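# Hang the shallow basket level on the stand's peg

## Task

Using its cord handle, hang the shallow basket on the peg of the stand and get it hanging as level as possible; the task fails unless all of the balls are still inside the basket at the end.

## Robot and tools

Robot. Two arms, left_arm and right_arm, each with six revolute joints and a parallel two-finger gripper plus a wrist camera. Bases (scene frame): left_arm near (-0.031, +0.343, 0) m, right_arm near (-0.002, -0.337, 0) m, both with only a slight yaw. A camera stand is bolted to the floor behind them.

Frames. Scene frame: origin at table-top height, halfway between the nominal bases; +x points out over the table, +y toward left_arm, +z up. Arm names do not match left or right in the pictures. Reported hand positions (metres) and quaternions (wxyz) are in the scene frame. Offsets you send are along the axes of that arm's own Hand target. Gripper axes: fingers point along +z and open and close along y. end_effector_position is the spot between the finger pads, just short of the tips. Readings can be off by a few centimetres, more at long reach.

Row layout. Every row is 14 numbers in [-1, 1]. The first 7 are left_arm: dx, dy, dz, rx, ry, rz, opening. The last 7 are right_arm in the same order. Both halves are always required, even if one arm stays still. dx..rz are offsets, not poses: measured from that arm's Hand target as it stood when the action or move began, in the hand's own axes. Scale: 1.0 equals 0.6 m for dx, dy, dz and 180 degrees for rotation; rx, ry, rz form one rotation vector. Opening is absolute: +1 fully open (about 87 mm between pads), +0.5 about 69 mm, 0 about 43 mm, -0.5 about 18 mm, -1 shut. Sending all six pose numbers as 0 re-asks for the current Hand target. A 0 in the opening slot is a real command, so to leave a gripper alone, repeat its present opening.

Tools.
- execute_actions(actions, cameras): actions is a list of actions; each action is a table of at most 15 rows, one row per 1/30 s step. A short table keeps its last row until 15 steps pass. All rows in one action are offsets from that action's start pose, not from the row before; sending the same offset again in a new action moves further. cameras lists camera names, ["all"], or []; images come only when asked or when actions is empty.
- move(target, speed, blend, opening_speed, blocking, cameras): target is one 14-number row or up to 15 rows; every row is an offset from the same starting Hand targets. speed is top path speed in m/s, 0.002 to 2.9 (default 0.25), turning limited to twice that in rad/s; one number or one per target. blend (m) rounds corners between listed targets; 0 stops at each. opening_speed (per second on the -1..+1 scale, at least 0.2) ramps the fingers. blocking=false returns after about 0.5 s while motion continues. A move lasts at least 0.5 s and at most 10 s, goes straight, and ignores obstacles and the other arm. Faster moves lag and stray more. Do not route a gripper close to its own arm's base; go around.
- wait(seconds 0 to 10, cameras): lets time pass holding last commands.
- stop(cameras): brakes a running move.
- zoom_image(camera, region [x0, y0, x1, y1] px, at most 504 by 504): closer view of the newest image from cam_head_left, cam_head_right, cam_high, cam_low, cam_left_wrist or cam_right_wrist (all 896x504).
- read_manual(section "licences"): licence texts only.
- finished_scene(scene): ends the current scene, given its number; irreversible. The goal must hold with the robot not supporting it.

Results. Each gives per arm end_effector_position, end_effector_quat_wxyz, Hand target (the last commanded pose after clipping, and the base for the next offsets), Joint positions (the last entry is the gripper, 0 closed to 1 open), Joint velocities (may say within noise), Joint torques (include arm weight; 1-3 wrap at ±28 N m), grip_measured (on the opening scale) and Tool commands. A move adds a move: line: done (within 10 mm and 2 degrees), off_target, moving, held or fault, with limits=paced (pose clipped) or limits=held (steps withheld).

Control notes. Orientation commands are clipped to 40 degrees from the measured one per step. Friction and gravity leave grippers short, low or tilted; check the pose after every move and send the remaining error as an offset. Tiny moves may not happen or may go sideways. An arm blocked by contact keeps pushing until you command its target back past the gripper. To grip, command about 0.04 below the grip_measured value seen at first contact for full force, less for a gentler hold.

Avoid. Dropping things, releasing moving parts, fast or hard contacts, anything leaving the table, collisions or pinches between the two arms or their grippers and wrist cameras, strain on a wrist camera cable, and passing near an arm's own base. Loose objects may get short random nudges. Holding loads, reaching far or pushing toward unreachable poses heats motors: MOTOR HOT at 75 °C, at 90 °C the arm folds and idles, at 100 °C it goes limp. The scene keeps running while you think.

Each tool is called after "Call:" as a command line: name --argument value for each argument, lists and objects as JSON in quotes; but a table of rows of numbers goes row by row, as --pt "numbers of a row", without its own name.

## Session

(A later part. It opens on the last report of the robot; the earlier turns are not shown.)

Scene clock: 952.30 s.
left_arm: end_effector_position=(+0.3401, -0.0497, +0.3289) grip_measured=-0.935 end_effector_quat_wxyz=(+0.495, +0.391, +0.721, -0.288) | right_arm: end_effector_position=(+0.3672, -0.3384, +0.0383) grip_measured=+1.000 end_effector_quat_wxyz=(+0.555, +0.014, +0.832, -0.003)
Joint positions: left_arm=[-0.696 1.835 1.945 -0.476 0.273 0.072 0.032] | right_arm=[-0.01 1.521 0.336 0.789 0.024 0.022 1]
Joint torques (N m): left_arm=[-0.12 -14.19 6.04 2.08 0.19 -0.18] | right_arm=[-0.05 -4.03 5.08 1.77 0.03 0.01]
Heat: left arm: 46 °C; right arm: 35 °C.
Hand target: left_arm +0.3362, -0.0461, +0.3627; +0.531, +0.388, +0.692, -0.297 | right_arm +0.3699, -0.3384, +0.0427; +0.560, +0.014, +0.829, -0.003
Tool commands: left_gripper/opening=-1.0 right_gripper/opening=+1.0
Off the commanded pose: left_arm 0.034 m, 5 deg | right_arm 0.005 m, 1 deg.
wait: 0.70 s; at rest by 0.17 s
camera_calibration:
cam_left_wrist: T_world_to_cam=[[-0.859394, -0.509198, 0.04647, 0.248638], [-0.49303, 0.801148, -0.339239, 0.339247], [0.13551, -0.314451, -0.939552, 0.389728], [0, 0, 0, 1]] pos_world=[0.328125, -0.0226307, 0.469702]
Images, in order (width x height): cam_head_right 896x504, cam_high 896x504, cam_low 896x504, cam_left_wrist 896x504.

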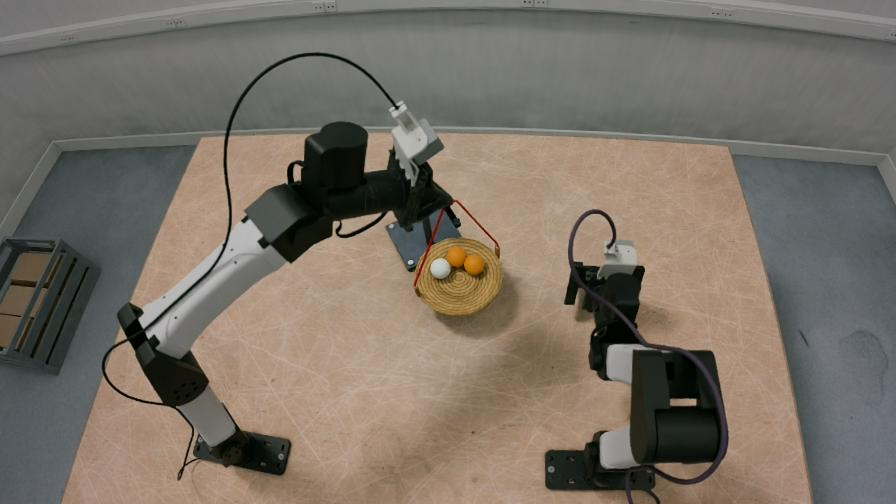

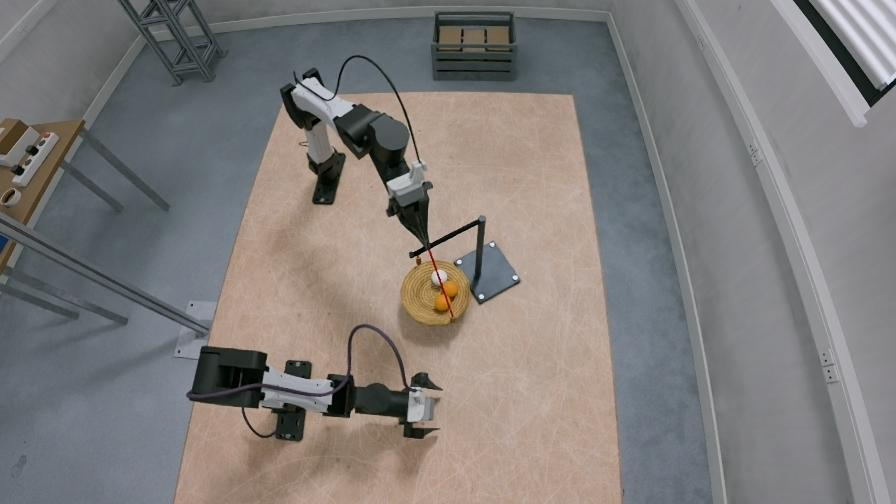

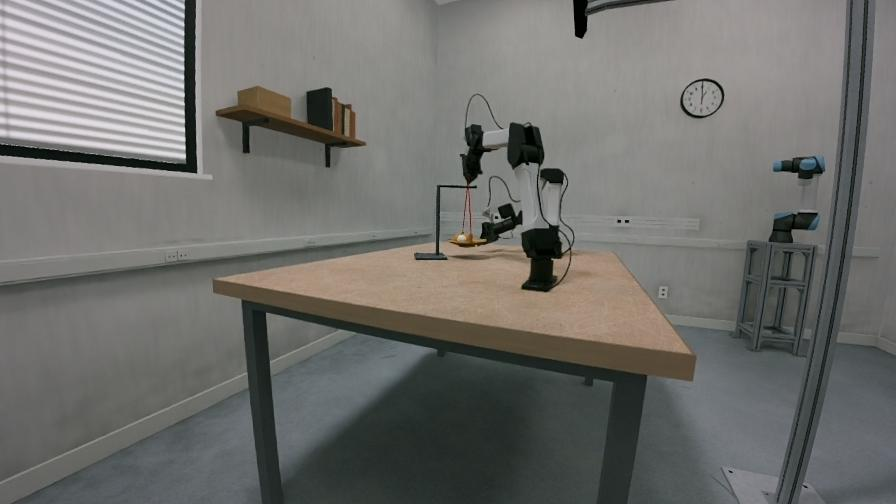

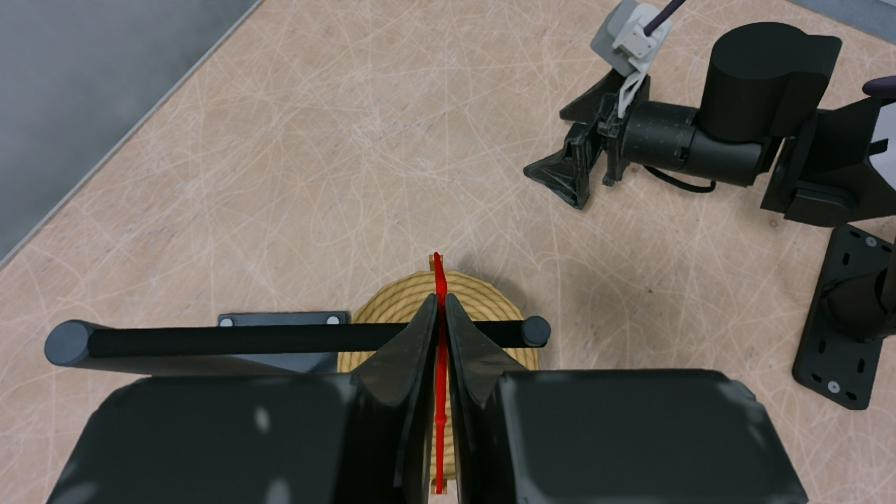

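Call:
move --target '[-0.0148, 0.0, -0.0218, 0, 0, 0, -1.0, 0, 0, 0, 0, 0, 0, 1.0]' --speed 0.02

Call:
wait --seconds 0.5 --cameras '["cam_left_wrist", "cam_low"]'

Call:
zoom_image --camera "cam_left_wrist" --region '[240, 230, 560, 500]'

Call:
zoom_image --camera "cam_low" --region '[430, 160, 530, 260]'

Scene clock: 974.23 s.
left_arm: end_effector_position=(+0.3353, -0.0439, +0.3352) grip_measured=-0.935 end_effector_quat_wxyz=(+0.494, +0.390, +0.721, -0.288) | right_arm: end_effector_position=(+0.3672, -0.3384, +0.0383) grip_measured=+1.000 end_effector_quat_wxyz=(+0.555, +0.014, +0.832, -0.003)
Joint positions: left_arm=[-0.693 1.813 1.945 -0.498 0.276 0.072 0.032] | right_arm=[-0.01 1.521 0.336 0.789 0.024 0.022 1]
Joint torques (N m): left_arm=[0.42 -14.05 7.94 1.93 0.24 -0.16] | right_arm=[-0.06 -4.04 5.05 1.78 0.03 0.03]
Heat: left arm: 48 °C; right arm: 35 °C.
Hand target: left_arm +0.3308, -0.0373, +0.3747; +0.531, +0.388, +0.692, -0.297 | right_arm +0.3699, -0.3384, +0.0427; +0.560, +0.014, +0.829, -0.003
Off the commanded pose: left_arm 0.040 m, 5 deg | right_arm 0.005 m, 1 deg.
move: off_target (left_arm)

Scene clock: 974.73 s.
left_arm: end_effector_position=(+0.3352, -0.0439, +0.3350) grip_measured=-0.935 end_effector_quat_wxyz=(+0.494, +0.390, +0.721, -0.288) | right_arm: end_effector_position=(+0.3672, -0.3384, +0.0383) grip_measured=+1.000 end_effector_quat_wxyz=(+0.555, +0.014, +0.832, -0.003)
Joint positions: left_arm=[-0.693 1.813 1.945 -0.499 0.276 0.072 0.032] | right_arm=[-0.01 1.521 0.336 0.789 0.024 0.022 1]
Joint torques (N m): left_arm=[0.34 -14.09 8.06 1.87 0.21 -0.17] | right_arm=[-0.01 -3.99 5.04 1.77 0.03 0.02]
Heat: left arm: 48 °C; right arm: 35 °C.
Hand target: left_arm +0.3308, -0.0373, +0.3747; +0.531, +0.388, +0.692, -0.297 | right_arm +0.3699, -0.3384, +0.0427; +0.560, +0.014, +0.829, -0.003
Tool commands: left_gripper/opening=-1.0 right_gripper/opening=+1.0
Off the commanded pose: left_arm 0.040 m, 6 deg | right_arm 0.005 m, 1 deg.
wait: 0.50 s; at rest by 0.17 s
camera_calibration:
cam_left_wrist: T_world_to_cam=[[-0.859113, -0.509592, 0.0473357, 0.246617], [-0.493845, 0.801168, -0.338005, 0.334092], [0.134321, -0.313761, -0.939953, 0.398584], [0, 0, 0, 1]] pos_world=[0.323323, -0.0169296, 0.475901]
Images, in order (width x height): cam_low 896x504, cam_left_wrist 896x504.

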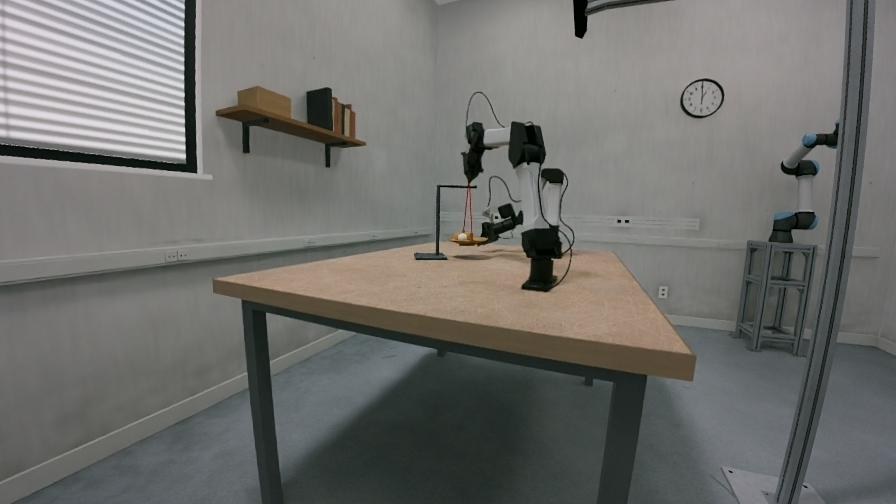

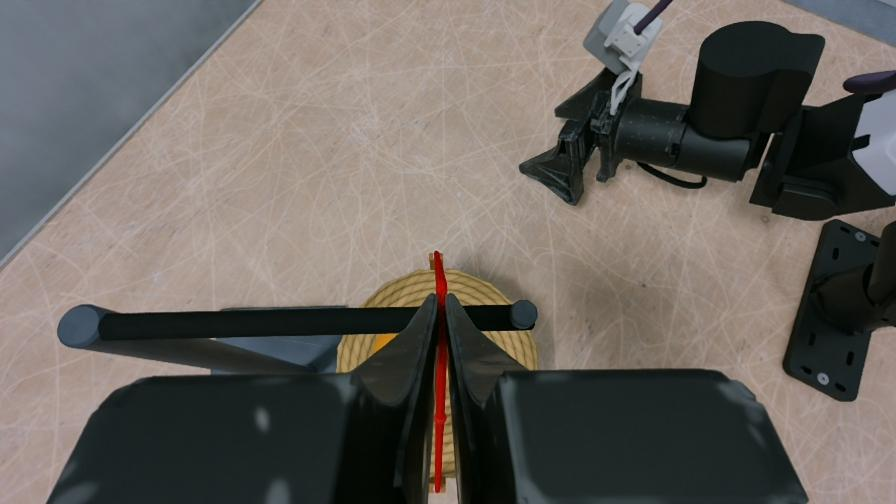

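Scaled by 1.575 from the camera's 896x504 image, which has a finer 1280x720 frame.

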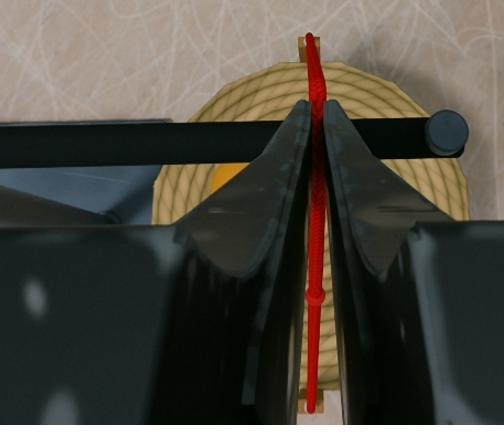

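Scaled by 5.040 from the camera's 896x504 image, which has a finer 1280x720 frame.

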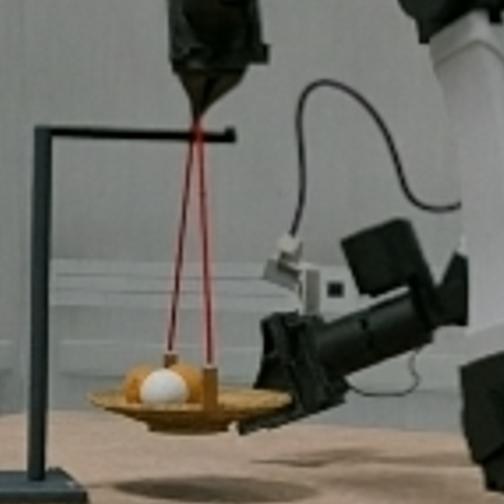

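Call:
move --target '[0.0105, 0.0, -0.0005, 0, 0, 0, -1.0, 0, 0, 0, 0, 0, 0, 1.0]' --speed 0.02 --cameras '["cam_left_wrist", "cam_low"]'

Call:
zoom_image --camera "cam_left_wrist" --region '[240, 230, 560, 500]'

Call:
zoom_image --camera "cam_low" --region '[430, 160, 530, 260]'

Scene clock: 986.00 s.
left_arm: end_effector_position=(+0.3319, -0.0413, +0.3356) grip_measured=-0.935 end_effector_quat_wxyz=(+0.494, +0.391, +0.721, -0.289) | right_arm: end_effector_position=(+0.3672, -0.3384, +0.0383) grip_measured=+1.000 end_effector_quat_wxyz=(+0.555, +0.014, +0.832, -0.003)
Joint positions: left_arm=[-0.693 1.796 1.924 -0.495 0.277 0.073 0.032] | right_arm=[-0.01 1.521 0.336 0.789 0.024 0.022 1]
Joint torques (N m): left_arm=[0.36 -13.83 5.97 2.08 0.25 -0.18] | right_arm=[-0.08 -4.01 5.03 1.78 0.03 0.01]
Heat: left arm: 49 °C; right arm: 35 °C.
Hand target: left_arm +0.3297, -0.0356, +0.3689; +0.531, +0.388, +0.692, -0.297 | right_arm +0.3699, -0.3384, +0.0427; +0.560, +0.014, +0.829, -0.003
Off the commanded pose: left_arm 0.034 m, 5 deg | right_arm 0.005 m, 1 deg.
move: off_target (left_arm)
camera_calibration:
cam_left_wrist: T_world_to_cam=[[-0.860051, -0.50805, 0.0468704, 0.24568], [-0.492134, 0.801843, -0.338899, 0.330359], [0.134595, -0.314537, -0.939655, 0.400102], [0, 0, 0, 1]] pos_world=[0.320026, -0.0142317, 0.476401]
Images, in order (width x height): cam_low 896x504, cam_left_wrist 896x504.

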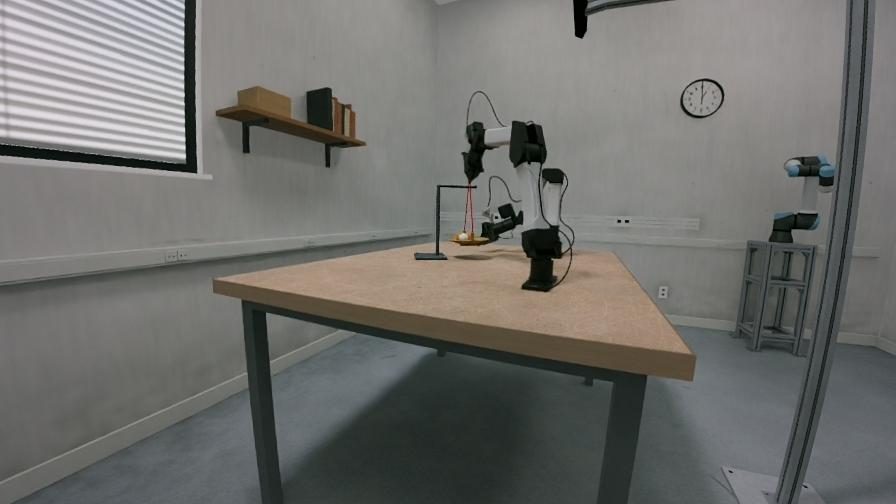

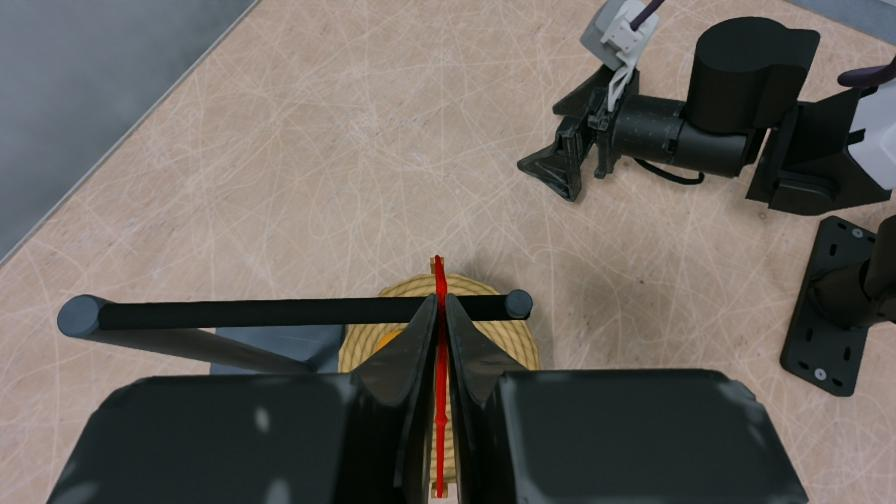

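Scaled by 1.575 from the camera's 896x504 image, which has a finer 1280x720 frame.

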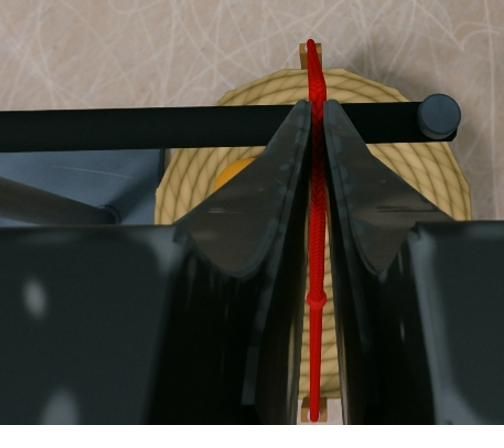

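Scaled by 5.040 from the camera's 896x504 image, which has a finer 1280x720 frame.

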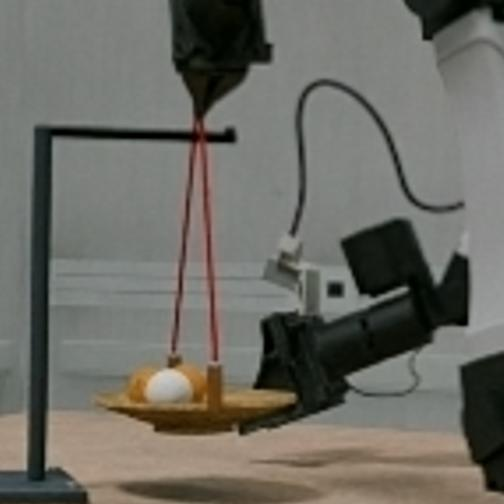

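Call:
move --target '[0.0128, 0.0, 0.0103, 0, 0, 0, -1.0, 0, 0, 0, 0, 0, 0, 1.0]' --speed 0.02 --cameras '["cam_left_wrist", "cam_low"]'

Call:
zoom_image --camera "cam_left_wrist" --region '[240, 230, 560, 500]'

Call:
zoom_image --camera "cam_low" --region '[430, 160, 530, 260]'

Scene clock: 1015.87 s.
left_arm: end_effector_position=(+0.3340, -0.0431, +0.3279) grip_measured=-0.935 end_effector_quat_wxyz=(+0.495, +0.391, +0.720, -0.289) | right_arm: end_effector_position=(+0.3672, -0.3384, +0.0383) grip_measured=+1.000 end_effector_quat_wxyz=(+0.555, +0.014, +0.832, -0.003)
Joint positions: left_arm=[-0.693 1.793 1.886 -0.456 0.277 0.074 0.032] | right_arm=[-0.01 1.521 0.336 0.789 0.024 0.022 1]
Joint torques (N m): left_arm=[0.21 -13.52 6.16 2.13 0.2 -0.16] | right_arm=[-0.08 -4.03 5.11 1.77 0.03 0.02]
Heat: left arm: 51 °C; right arm: 35 °C.
Hand target: left_arm +0.3318, -0.0390, +0.3597; +0.531, +0.388, +0.692, -0.297 | right_arm +0.3699, -0.3384, +0.0427; +0.560, +0.014, +0.829, -0.003
Off the commanded pose: left_arm 0.032 m, 5 deg | right_arm 0.005 m, 1 deg.
move: off_target (left_arm)
camera_calibration:
cam_left_wrist: T_world_to_cam=[[-0.86021, -0.507888, 0.0457084, 0.247289], [-0.491226, 0.801244, -0.341622, 0.330847], [0.136882, -0.31632, -0.938725, 0.390934], [0, 0, 0, 1]] pos_world=[0.321729, -0.0158339, 0.468701]
Images, in order (width x height): cam_low 896x504, cam_left_wrist 896x504.

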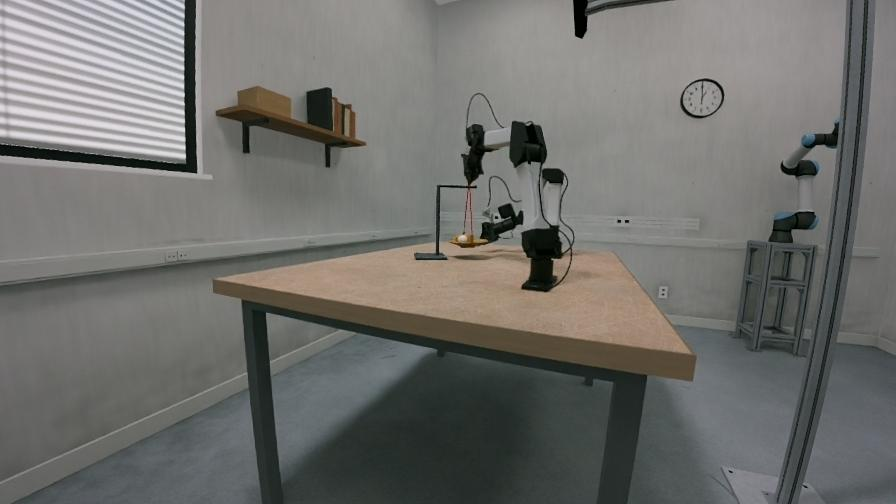

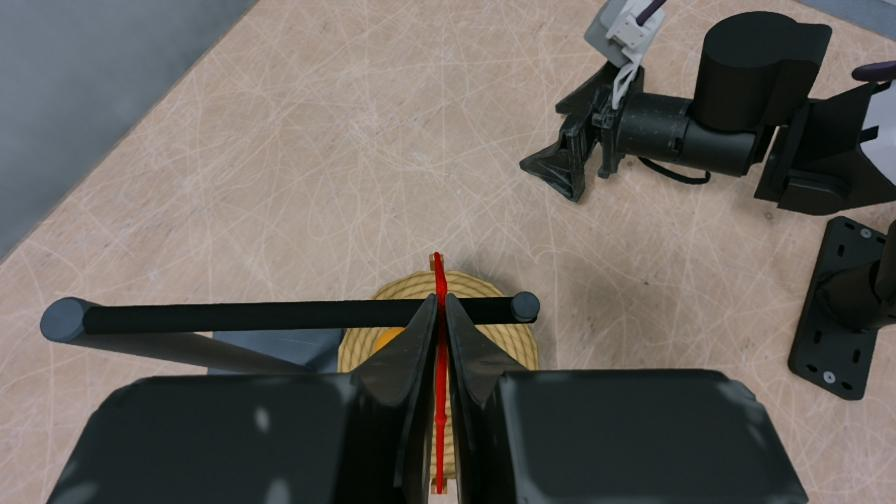

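Scaled by 1.575 from the camera's 896x504 image, which has a finer 1280x720 frame.

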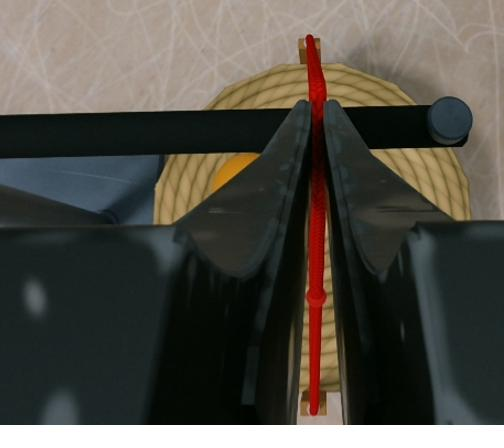

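Scaled by 5.040 from the camera's 896x504 image, which has a finer 1280x720 frame.

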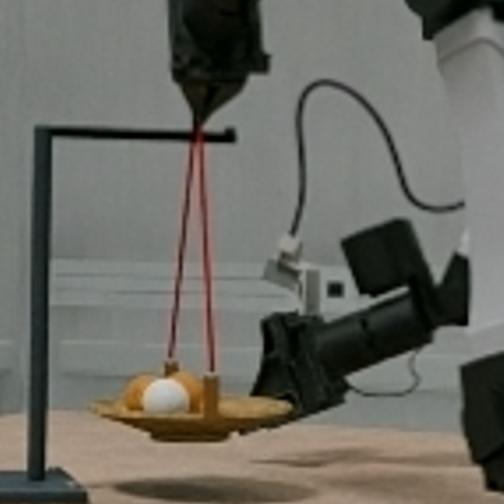

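Call:
move --target '[0.0060, 0.0, 0.0033, 0, 0, 0, -1.0, 0, 0, 0, 0, 0, 0, 1.0]' --speed 0.02 --cameras '["cam_left_wrist", "cam_low"]'

Call:
zoom_image --camera "cam_left_wrist" --region '[240, 230, 560, 500]'

Call:
zoom_image --camera "cam_low" --region '[430, 160, 530, 260]'

Scene clock: 1027.33 s.
left_arm: end_effector_position=(+0.3352, -0.0441, +0.3252) grip_measured=-0.935 end_effector_quat_wxyz=(+0.497, +0.391, +0.719, -0.289) | right_arm: end_effector_position=(+0.3672, -0.3384, +0.0383) grip_measured=+1.000 end_effector_quat_wxyz=(+0.555, +0.014, +0.832, -0.003)
Joint positions: left_arm=[-0.693 1.792 1.869 -0.436 0.277 0.074 0.032] | right_arm=[-0.01 1.521 0.336 0.789 0.024 0.022 1]
Joint torques (N m): left_arm=[0.08 -13.67 6.04 2.07 0.2 -0.23] | right_arm=[-0.09 -4.05 5.03 1.78 0.04 0.02]
Heat: left arm: 49 °C; right arm: 35 °C.
Hand target: left_arm +0.3323, -0.0398, +0.3559; +0.531, +0.388, +0.692, -0.297 | right_arm +0.3699, -0.3384, +0.0427; +0.560, +0.014, +0.829, -0.003
Off the commanded pose: left_arm 0.031 m, 5 deg | right_arm 0.005 m, 1 deg.
move: off_target (left_arm)
camera_calibration:
cam_left_wrist: T_world_to_cam=[[-0.860374, -0.507743, 0.0441961, 0.248481], [-0.49001, 0.800232, -0.345716, 0.332184], [0.140168, -0.319102, -0.937298, 0.386154], [0, 0, 0, 1]] pos_world=[0.322433, -0.0164371, 0.465801]
Images, in order (width x height): cam_low 896x504, cam_left_wrist 896x504.

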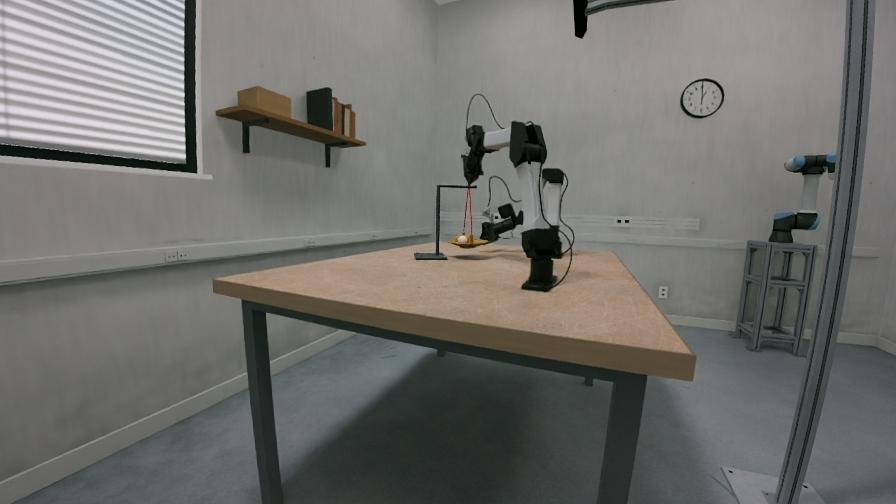

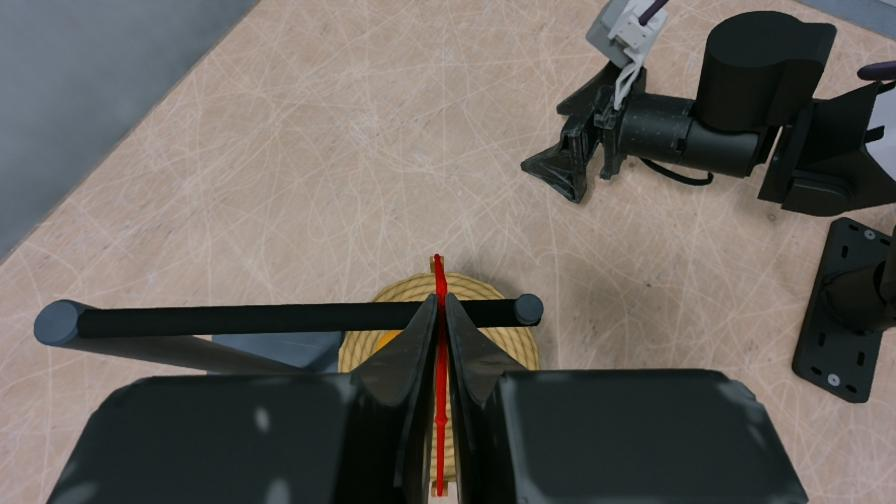

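Scaled by 1.575 from the camera's 896x504 image, which has a finer 1280x720 frame.

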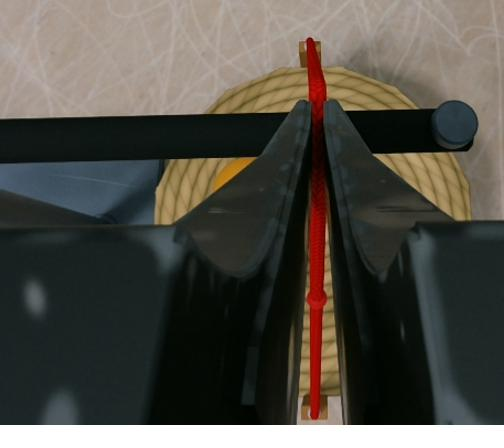

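Scaled by 5.040 from the camera's 896x504 image, which has a finer 1280x720 frame.

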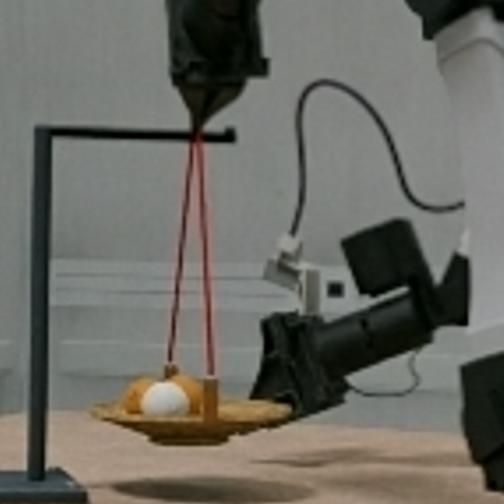

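Call:
move --target '[0.0055, 0.0, 0.0025, 0, 0, 0, -1.0, 0, 0, 0, 0, 0, 0, 1.0]' --speed 0.02 --cameras '["cam_left_wrist", "cam_low"]'

Call:
zoom_image --camera "cam_low" --region '[430, 160, 530, 260]'

Scene clock: 1035.33 s.
left_arm: end_effector_position=(+0.3354, -0.0444, +0.3249) grip_measured=-0.935 end_effector_quat_wxyz=(+0.501, +0.390, +0.716, -0.290) | right_arm: end_effector_position=(+0.3672, -0.3384, +0.0383) grip_measured=+1.000 end_effector_quat_wxyz=(+0.555, +0.014, +0.832, -0.003)
Joint positions: left_arm=[-0.693 1.786 1.852 -0.417 0.277 0.074 0.032] | right_arm=[-0.01 1.521 0.336 0.789 0.024 0.022 1]
Joint torques (N m): left_arm=[0.1 -13.33 6.02 2.02 0.2 -0.19] | right_arm=[-0.09 -4 5 1.78 0.03 0]
Heat: left arm: 49 °C; right arm: 35 °C.
Hand target: left_arm +0.3326, -0.0403, +0.3523; +0.531, +0.388, +0.692, -0.297 | right_arm +0.3699, -0.3384, +0.0427; +0.560, +0.014, +0.829, -0.003
Off the commanded pose: left_arm 0.028 m, 5 deg | right_arm 0.005 m, 1 deg.
move: off_target (left_arm)
camera_calibration:
cam_left_wrist: T_world_to_cam=[[-0.860642, -0.50751, 0.0415875, 0.249516], [-0.487753, 0.798162, -0.353604, 0.334071], [0.146264, -0.32461, -0.93447, 0.382513], [0, 0, 0, 1]] pos_world=[0.32174, -0.0158436, 0.465199]
Images, in order (width x height): cam_low 896x504, cam_left_wrist 896x504.

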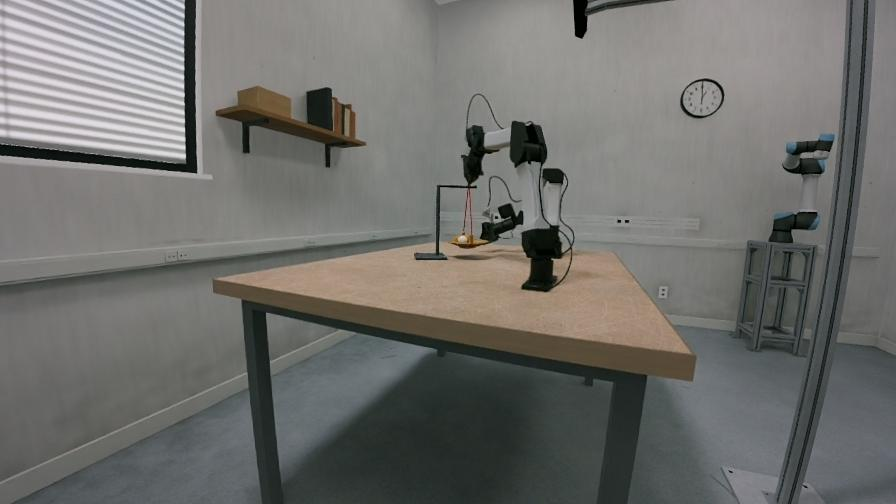

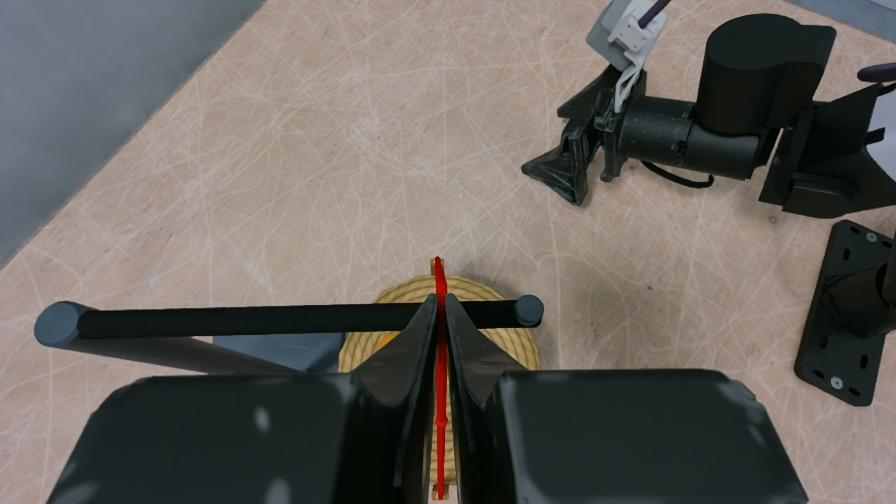

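Scaled by 5.040 from the camera's 896x504 image, which has a finer 1280x720 frame.

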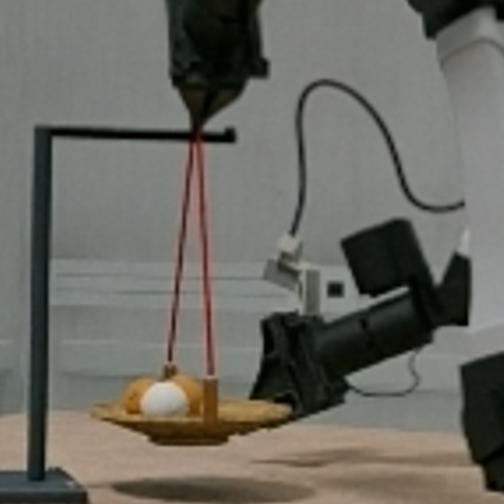

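Call:
move --target '[0, 0.0, 0, 0, 0, 0, -0.5, 0, 0, 0, 0, 0, 0, 1.0]' --speed 0.02 --opening_speed 0.3

Call:
wait --seconds 0.7 --cameras '["cam_left_wrist", "cam_low", "cam_high", "cam_head_right"]'

Call:
zoom_image --camera "cam_low" --region '[430, 160, 530, 260]'

Call:
zoom_image --camera "cam_left_wrist" --region '[240, 230, 560, 500]'

Scene clock: 1061.27 s.
left_arm: end_effector_position=(+0.3369, -0.0457, +0.3315) grip_measured=-0.500 end_effector_quat_wxyz=(+0.511, +0.389, +0.709, -0.292) | right_arm: end_effector_position=(+0.3672, -0.3384, +0.0383) grip_measured=+1.000 end_effector_quat_wxyz=(+0.555, +0.014, +0.832, -0.003)
Joint positions: left_arm=[-0.693 1.782 1.852 -0.394 0.277 0.074 0.25] | right_arm=[-0.01 1.521 0.336 0.789 0.024 0.022 1]
Joint torques (N m): left_arm=[0.21 -12.7 5.94 1.86 0.19 -0.18] | right_arm=[-0.03 -4.01 5.01 1.77 0.04 0.01]
Heat: left arm: 49 °C; right arm: 35 °C.
Hand target: left_arm +0.3326, -0.0403, +0.3523; +0.531, +0.388, +0.692, -0.297 | right_arm +0.3699, -0.3384, +0.0427; +0.560, +0.014, +0.829, -0.003
Off the commanded pose: left_arm 0.022 m, 3 deg | right_arm 0.005 m, 1 deg.
move: off_target (left_arm)

Scene clock: 1061.97 s.
left_arm: end_effector_position=(+0.3369, -0.0457, +0.3315) grip_measured=-0.500 end_effector_quat_wxyz=(+0.511, +0.389, +0.709, -0.292) | right_arm: end_effector_position=(+0.3672, -0.3384, +0.0383) grip_measured=+1.000 end_effector_quat_wxyz=(+0.555, +0.014, +0.832, -0.003)
Joint positions: left_arm=[-0.693 1.782 1.852 -0.394 0.277 0.074 0.25] | right_arm=[-0.01 1.521 0.336 0.789 0.024 0.022 1]
Joint torques (N m): left_arm=[0.1 -12.77 5.9 1.84 0.2 -0.2] | right_arm=[-0.03 -4.07 5.07 1.78 0.04 0.01]
Heat: left arm: 49 °C; right arm: 35 °C.
Hand target: left_arm +0.3326, -0.0403, +0.3523; +0.531, +0.388, +0.692, -0.297 | right_arm +0.3699, -0.3384, +0.0427; +0.560, +0.014, +0.829, -0.003
Tool commands: left_gripper/opening=-0.5 right_gripper/opening=+1.0
Off the commanded pose: left_arm 0.022 m, 3 deg | right_arm 0.005 m, 1 deg.
wait: 0.70 s; at rest by 0.17 s
camera_calibration:
cam_left_wrist: T_world_to_cam=[[-0.861402, -0.506801, 0.0337514, 0.252801], [-0.48065, 0.791864, -0.376732, 0.343165], [0.164201, -0.34074, -0.925707, 0.378464], [0, 0, 0, 1]] pos_world=[0.320561, -0.0146628, 0.471096]
Images, in order (width x height): cam_head_right 896x504, cam_high 896x504, cam_low 896x504, cam_left_wrist 896x504.

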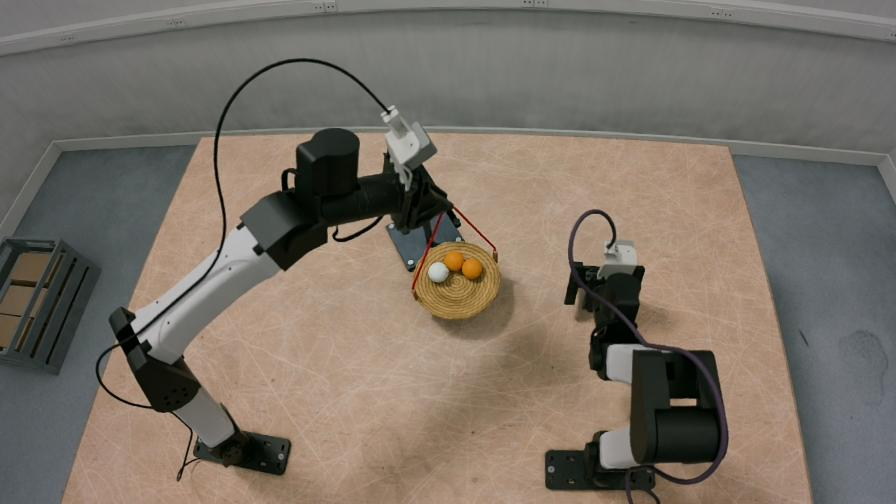

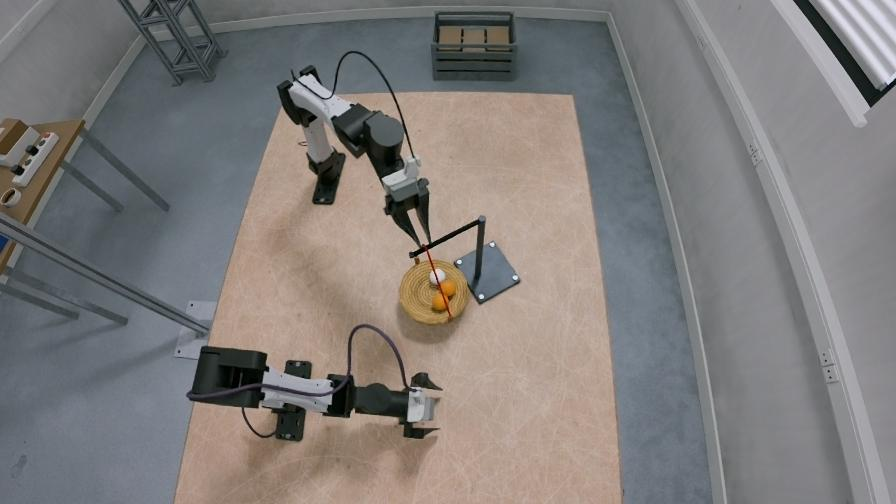

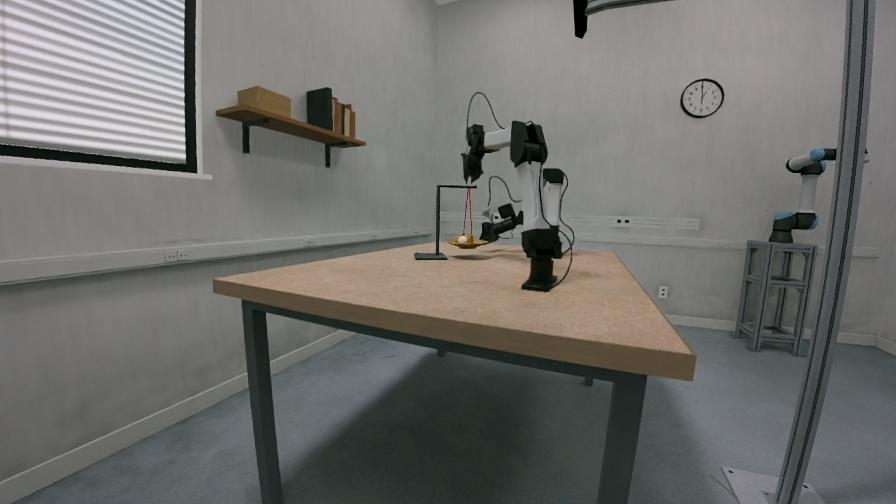

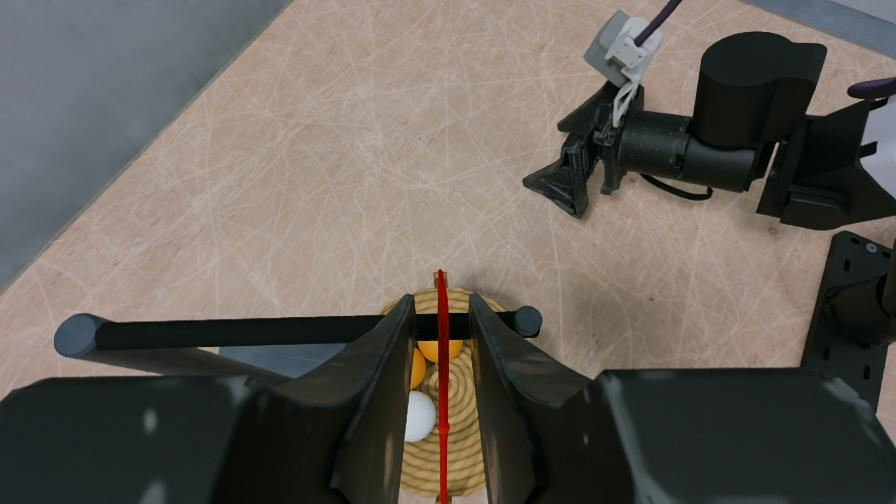

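Scaled by 5.040 from the camera's 896x504 image, which has a finer 1280x720 frame.

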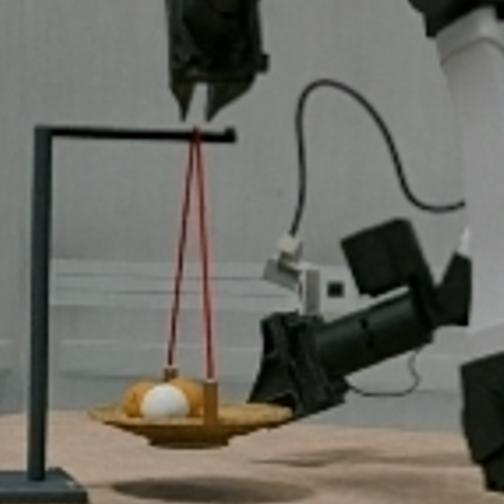

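Scaled by 1.575 from the camera's 896x504 image, which has a finer 1280x720 frame.

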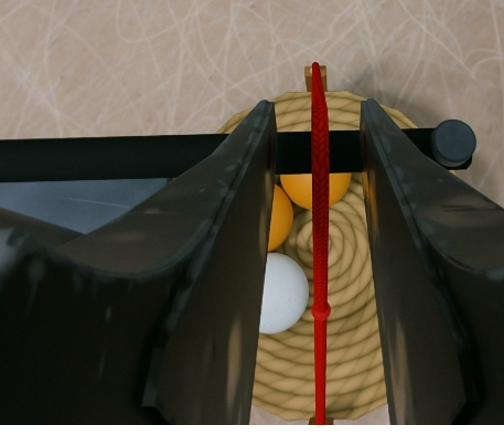

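Call:
move --pt "-0.0805 0.0 -0.0215 0 0 0 -0.5 0 0 0 0 0 0 1.0" --pt "-0.0805 0.0 -0.2200 0 0 0 -0.5 0 0 0 0 0 0 1.0" --blend '[0.02, 0]' --speed 0.06 --cameras '["cam_left_wrist", "cam_low", "cam_high", "cam_head_right", "cam_head_left"]'

Call:
zoom_image --camera "cam_low" --region '[430, 160, 530, 260]'

Call:
zoom_image --camera "cam_head_right" --region '[360, 140, 560, 340]'

Call:
zoom_image --camera "cam_head_left" --region '[400, 140, 600, 340]'

Scene clock: 1073.67 s.
left_arm: end_effector_position=(+0.2772, +0.0527, +0.4301) grip_measured=-0.500 end_effector_quat_wxyz=(+0.528, +0.385, +0.696, -0.297) | right_arm: end_effector_position=(+0.3672, -0.3384, +0.0383) grip_measured=+1.000 end_effector_quat_wxyz=(+0.555, +0.014, +0.832, -0.003)
Joint positions: left_arm=[-0.569 1.529 1.981 -0.745 0.396 0.107 0.25] | right_arm=[-0.01 1.521 0.336 0.789 0.024 0.022 1]
Joint torques (N m): left_arm=[0.43 -7.91 4.44 1.64 0.24 -0.17] | right_arm=[-0.06 -4.01 5.03 1.79 0.04 0.02]
Heat: left arm: 48 °C; right arm: 35 °C.
Hand target: left_arm +0.2726, +0.0577, +0.4331; +0.531, +0.388, +0.692, -0.297 | right_arm +0.3699, -0.3384, +0.0427; +0.560, +0.014, +0.829, -0.003
Off the commanded pose: left_arm 0.007 m, 1 deg | right_arm 0.005 m, 1 deg.
move: done
camera_calibration:
cam_left_wrist: T_world_to_cam=[[-0.862047, -0.506296, 0.0232174, 0.252563], [-0.468912, 0.779337, -0.415638, 0.287856], [0.192342, -0.369187, -0.909234, 0.49966], [0, 0, 0, 1]] pos_world=[0.256595, 0.0880032, 0.568088]
Images, in order (width x height): cam_head_left 896x504, cam_head_right 896x504, cam_high 896x504, cam_low 896x504, cam_left_wrist 896x504.

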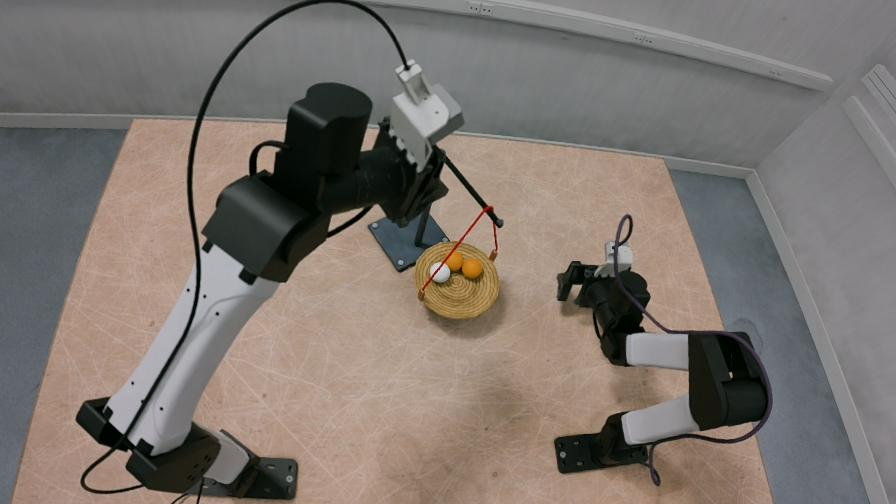

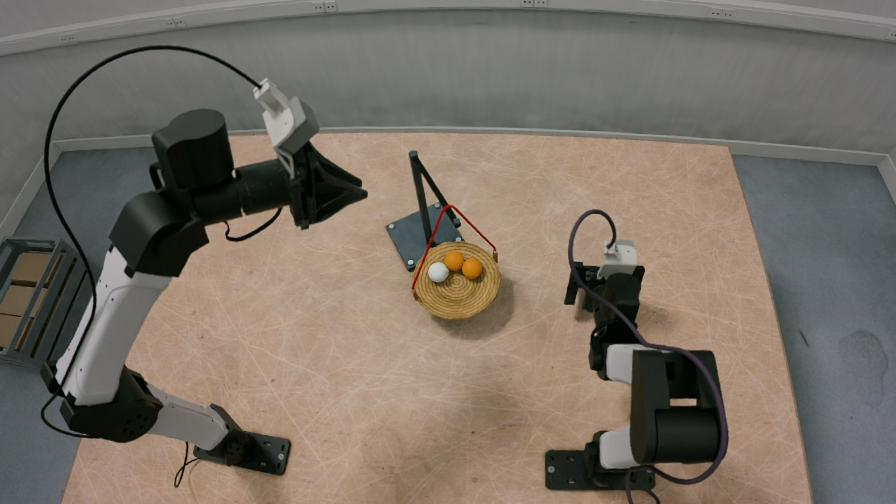

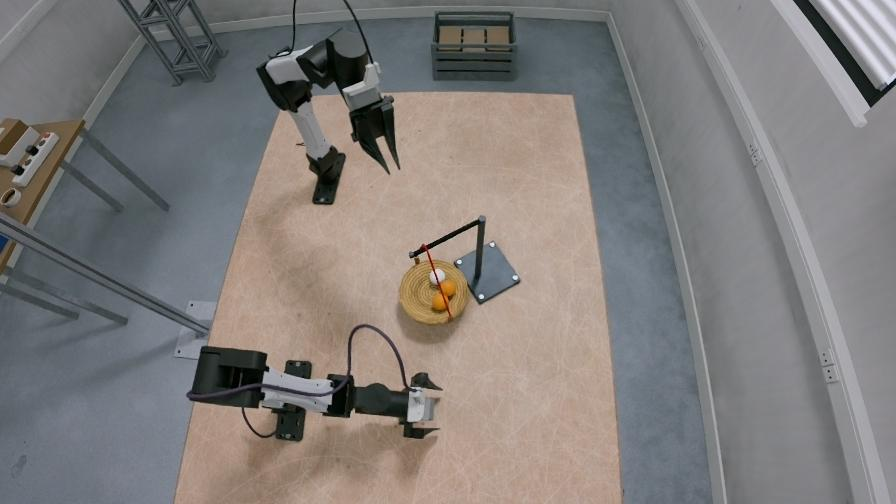

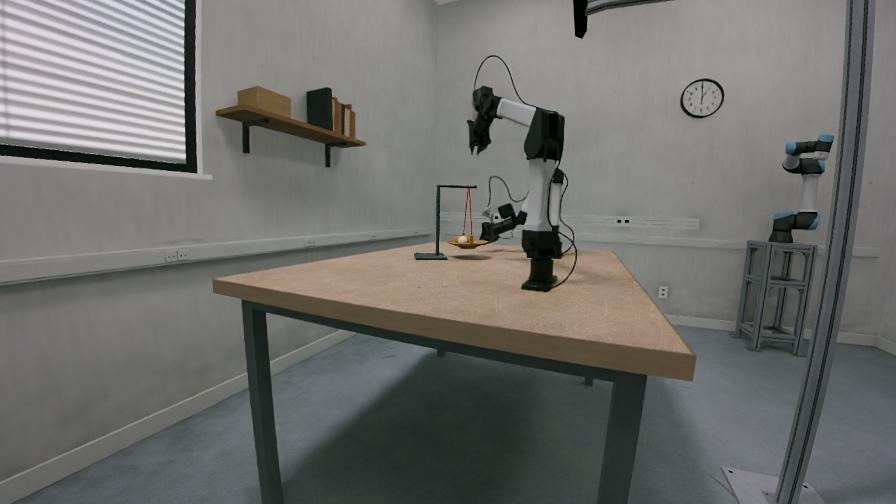

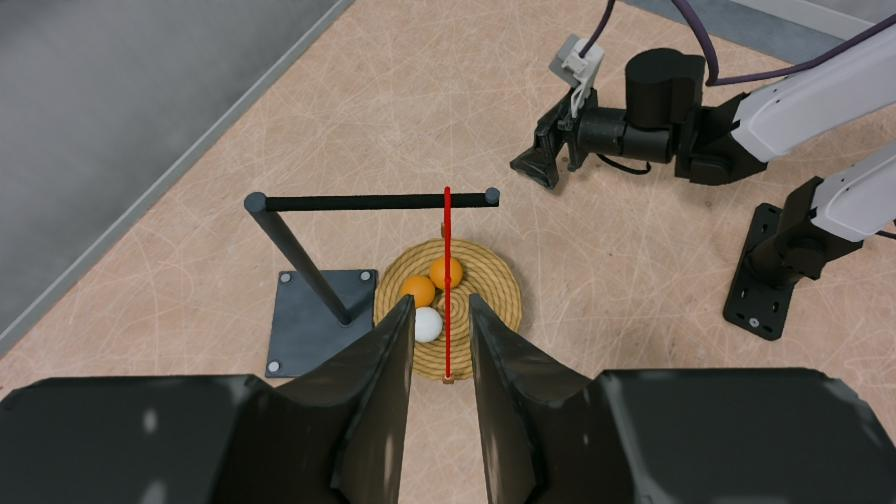

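Scaled by 5.040 from the camera's 896x504 image, which has a finer 1280x720 frame.

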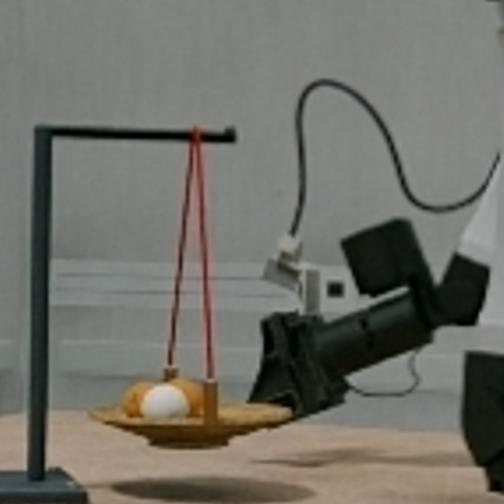

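Scaled by 2.520 from the camera's 896x504 image, which has a finer 1280x720 frame.

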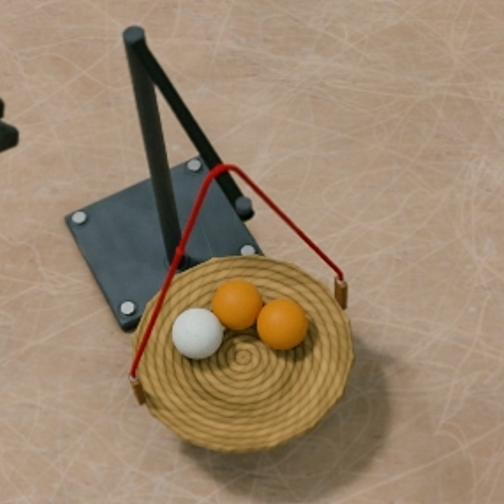

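Scaled by 2.520 from the camera's 896x504 image, which has a finer 1280x720 frame.

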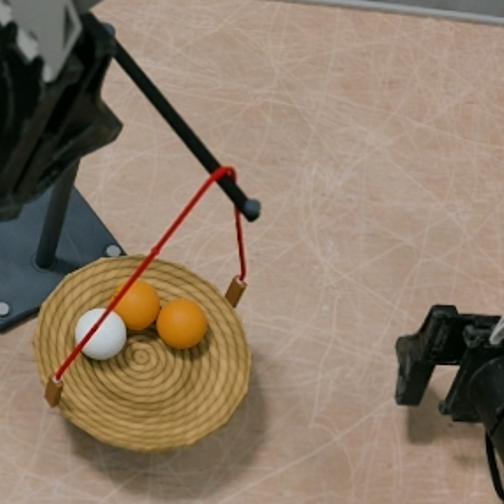

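Call:
finished_scene --scene 1

The scene is finished: the task was done.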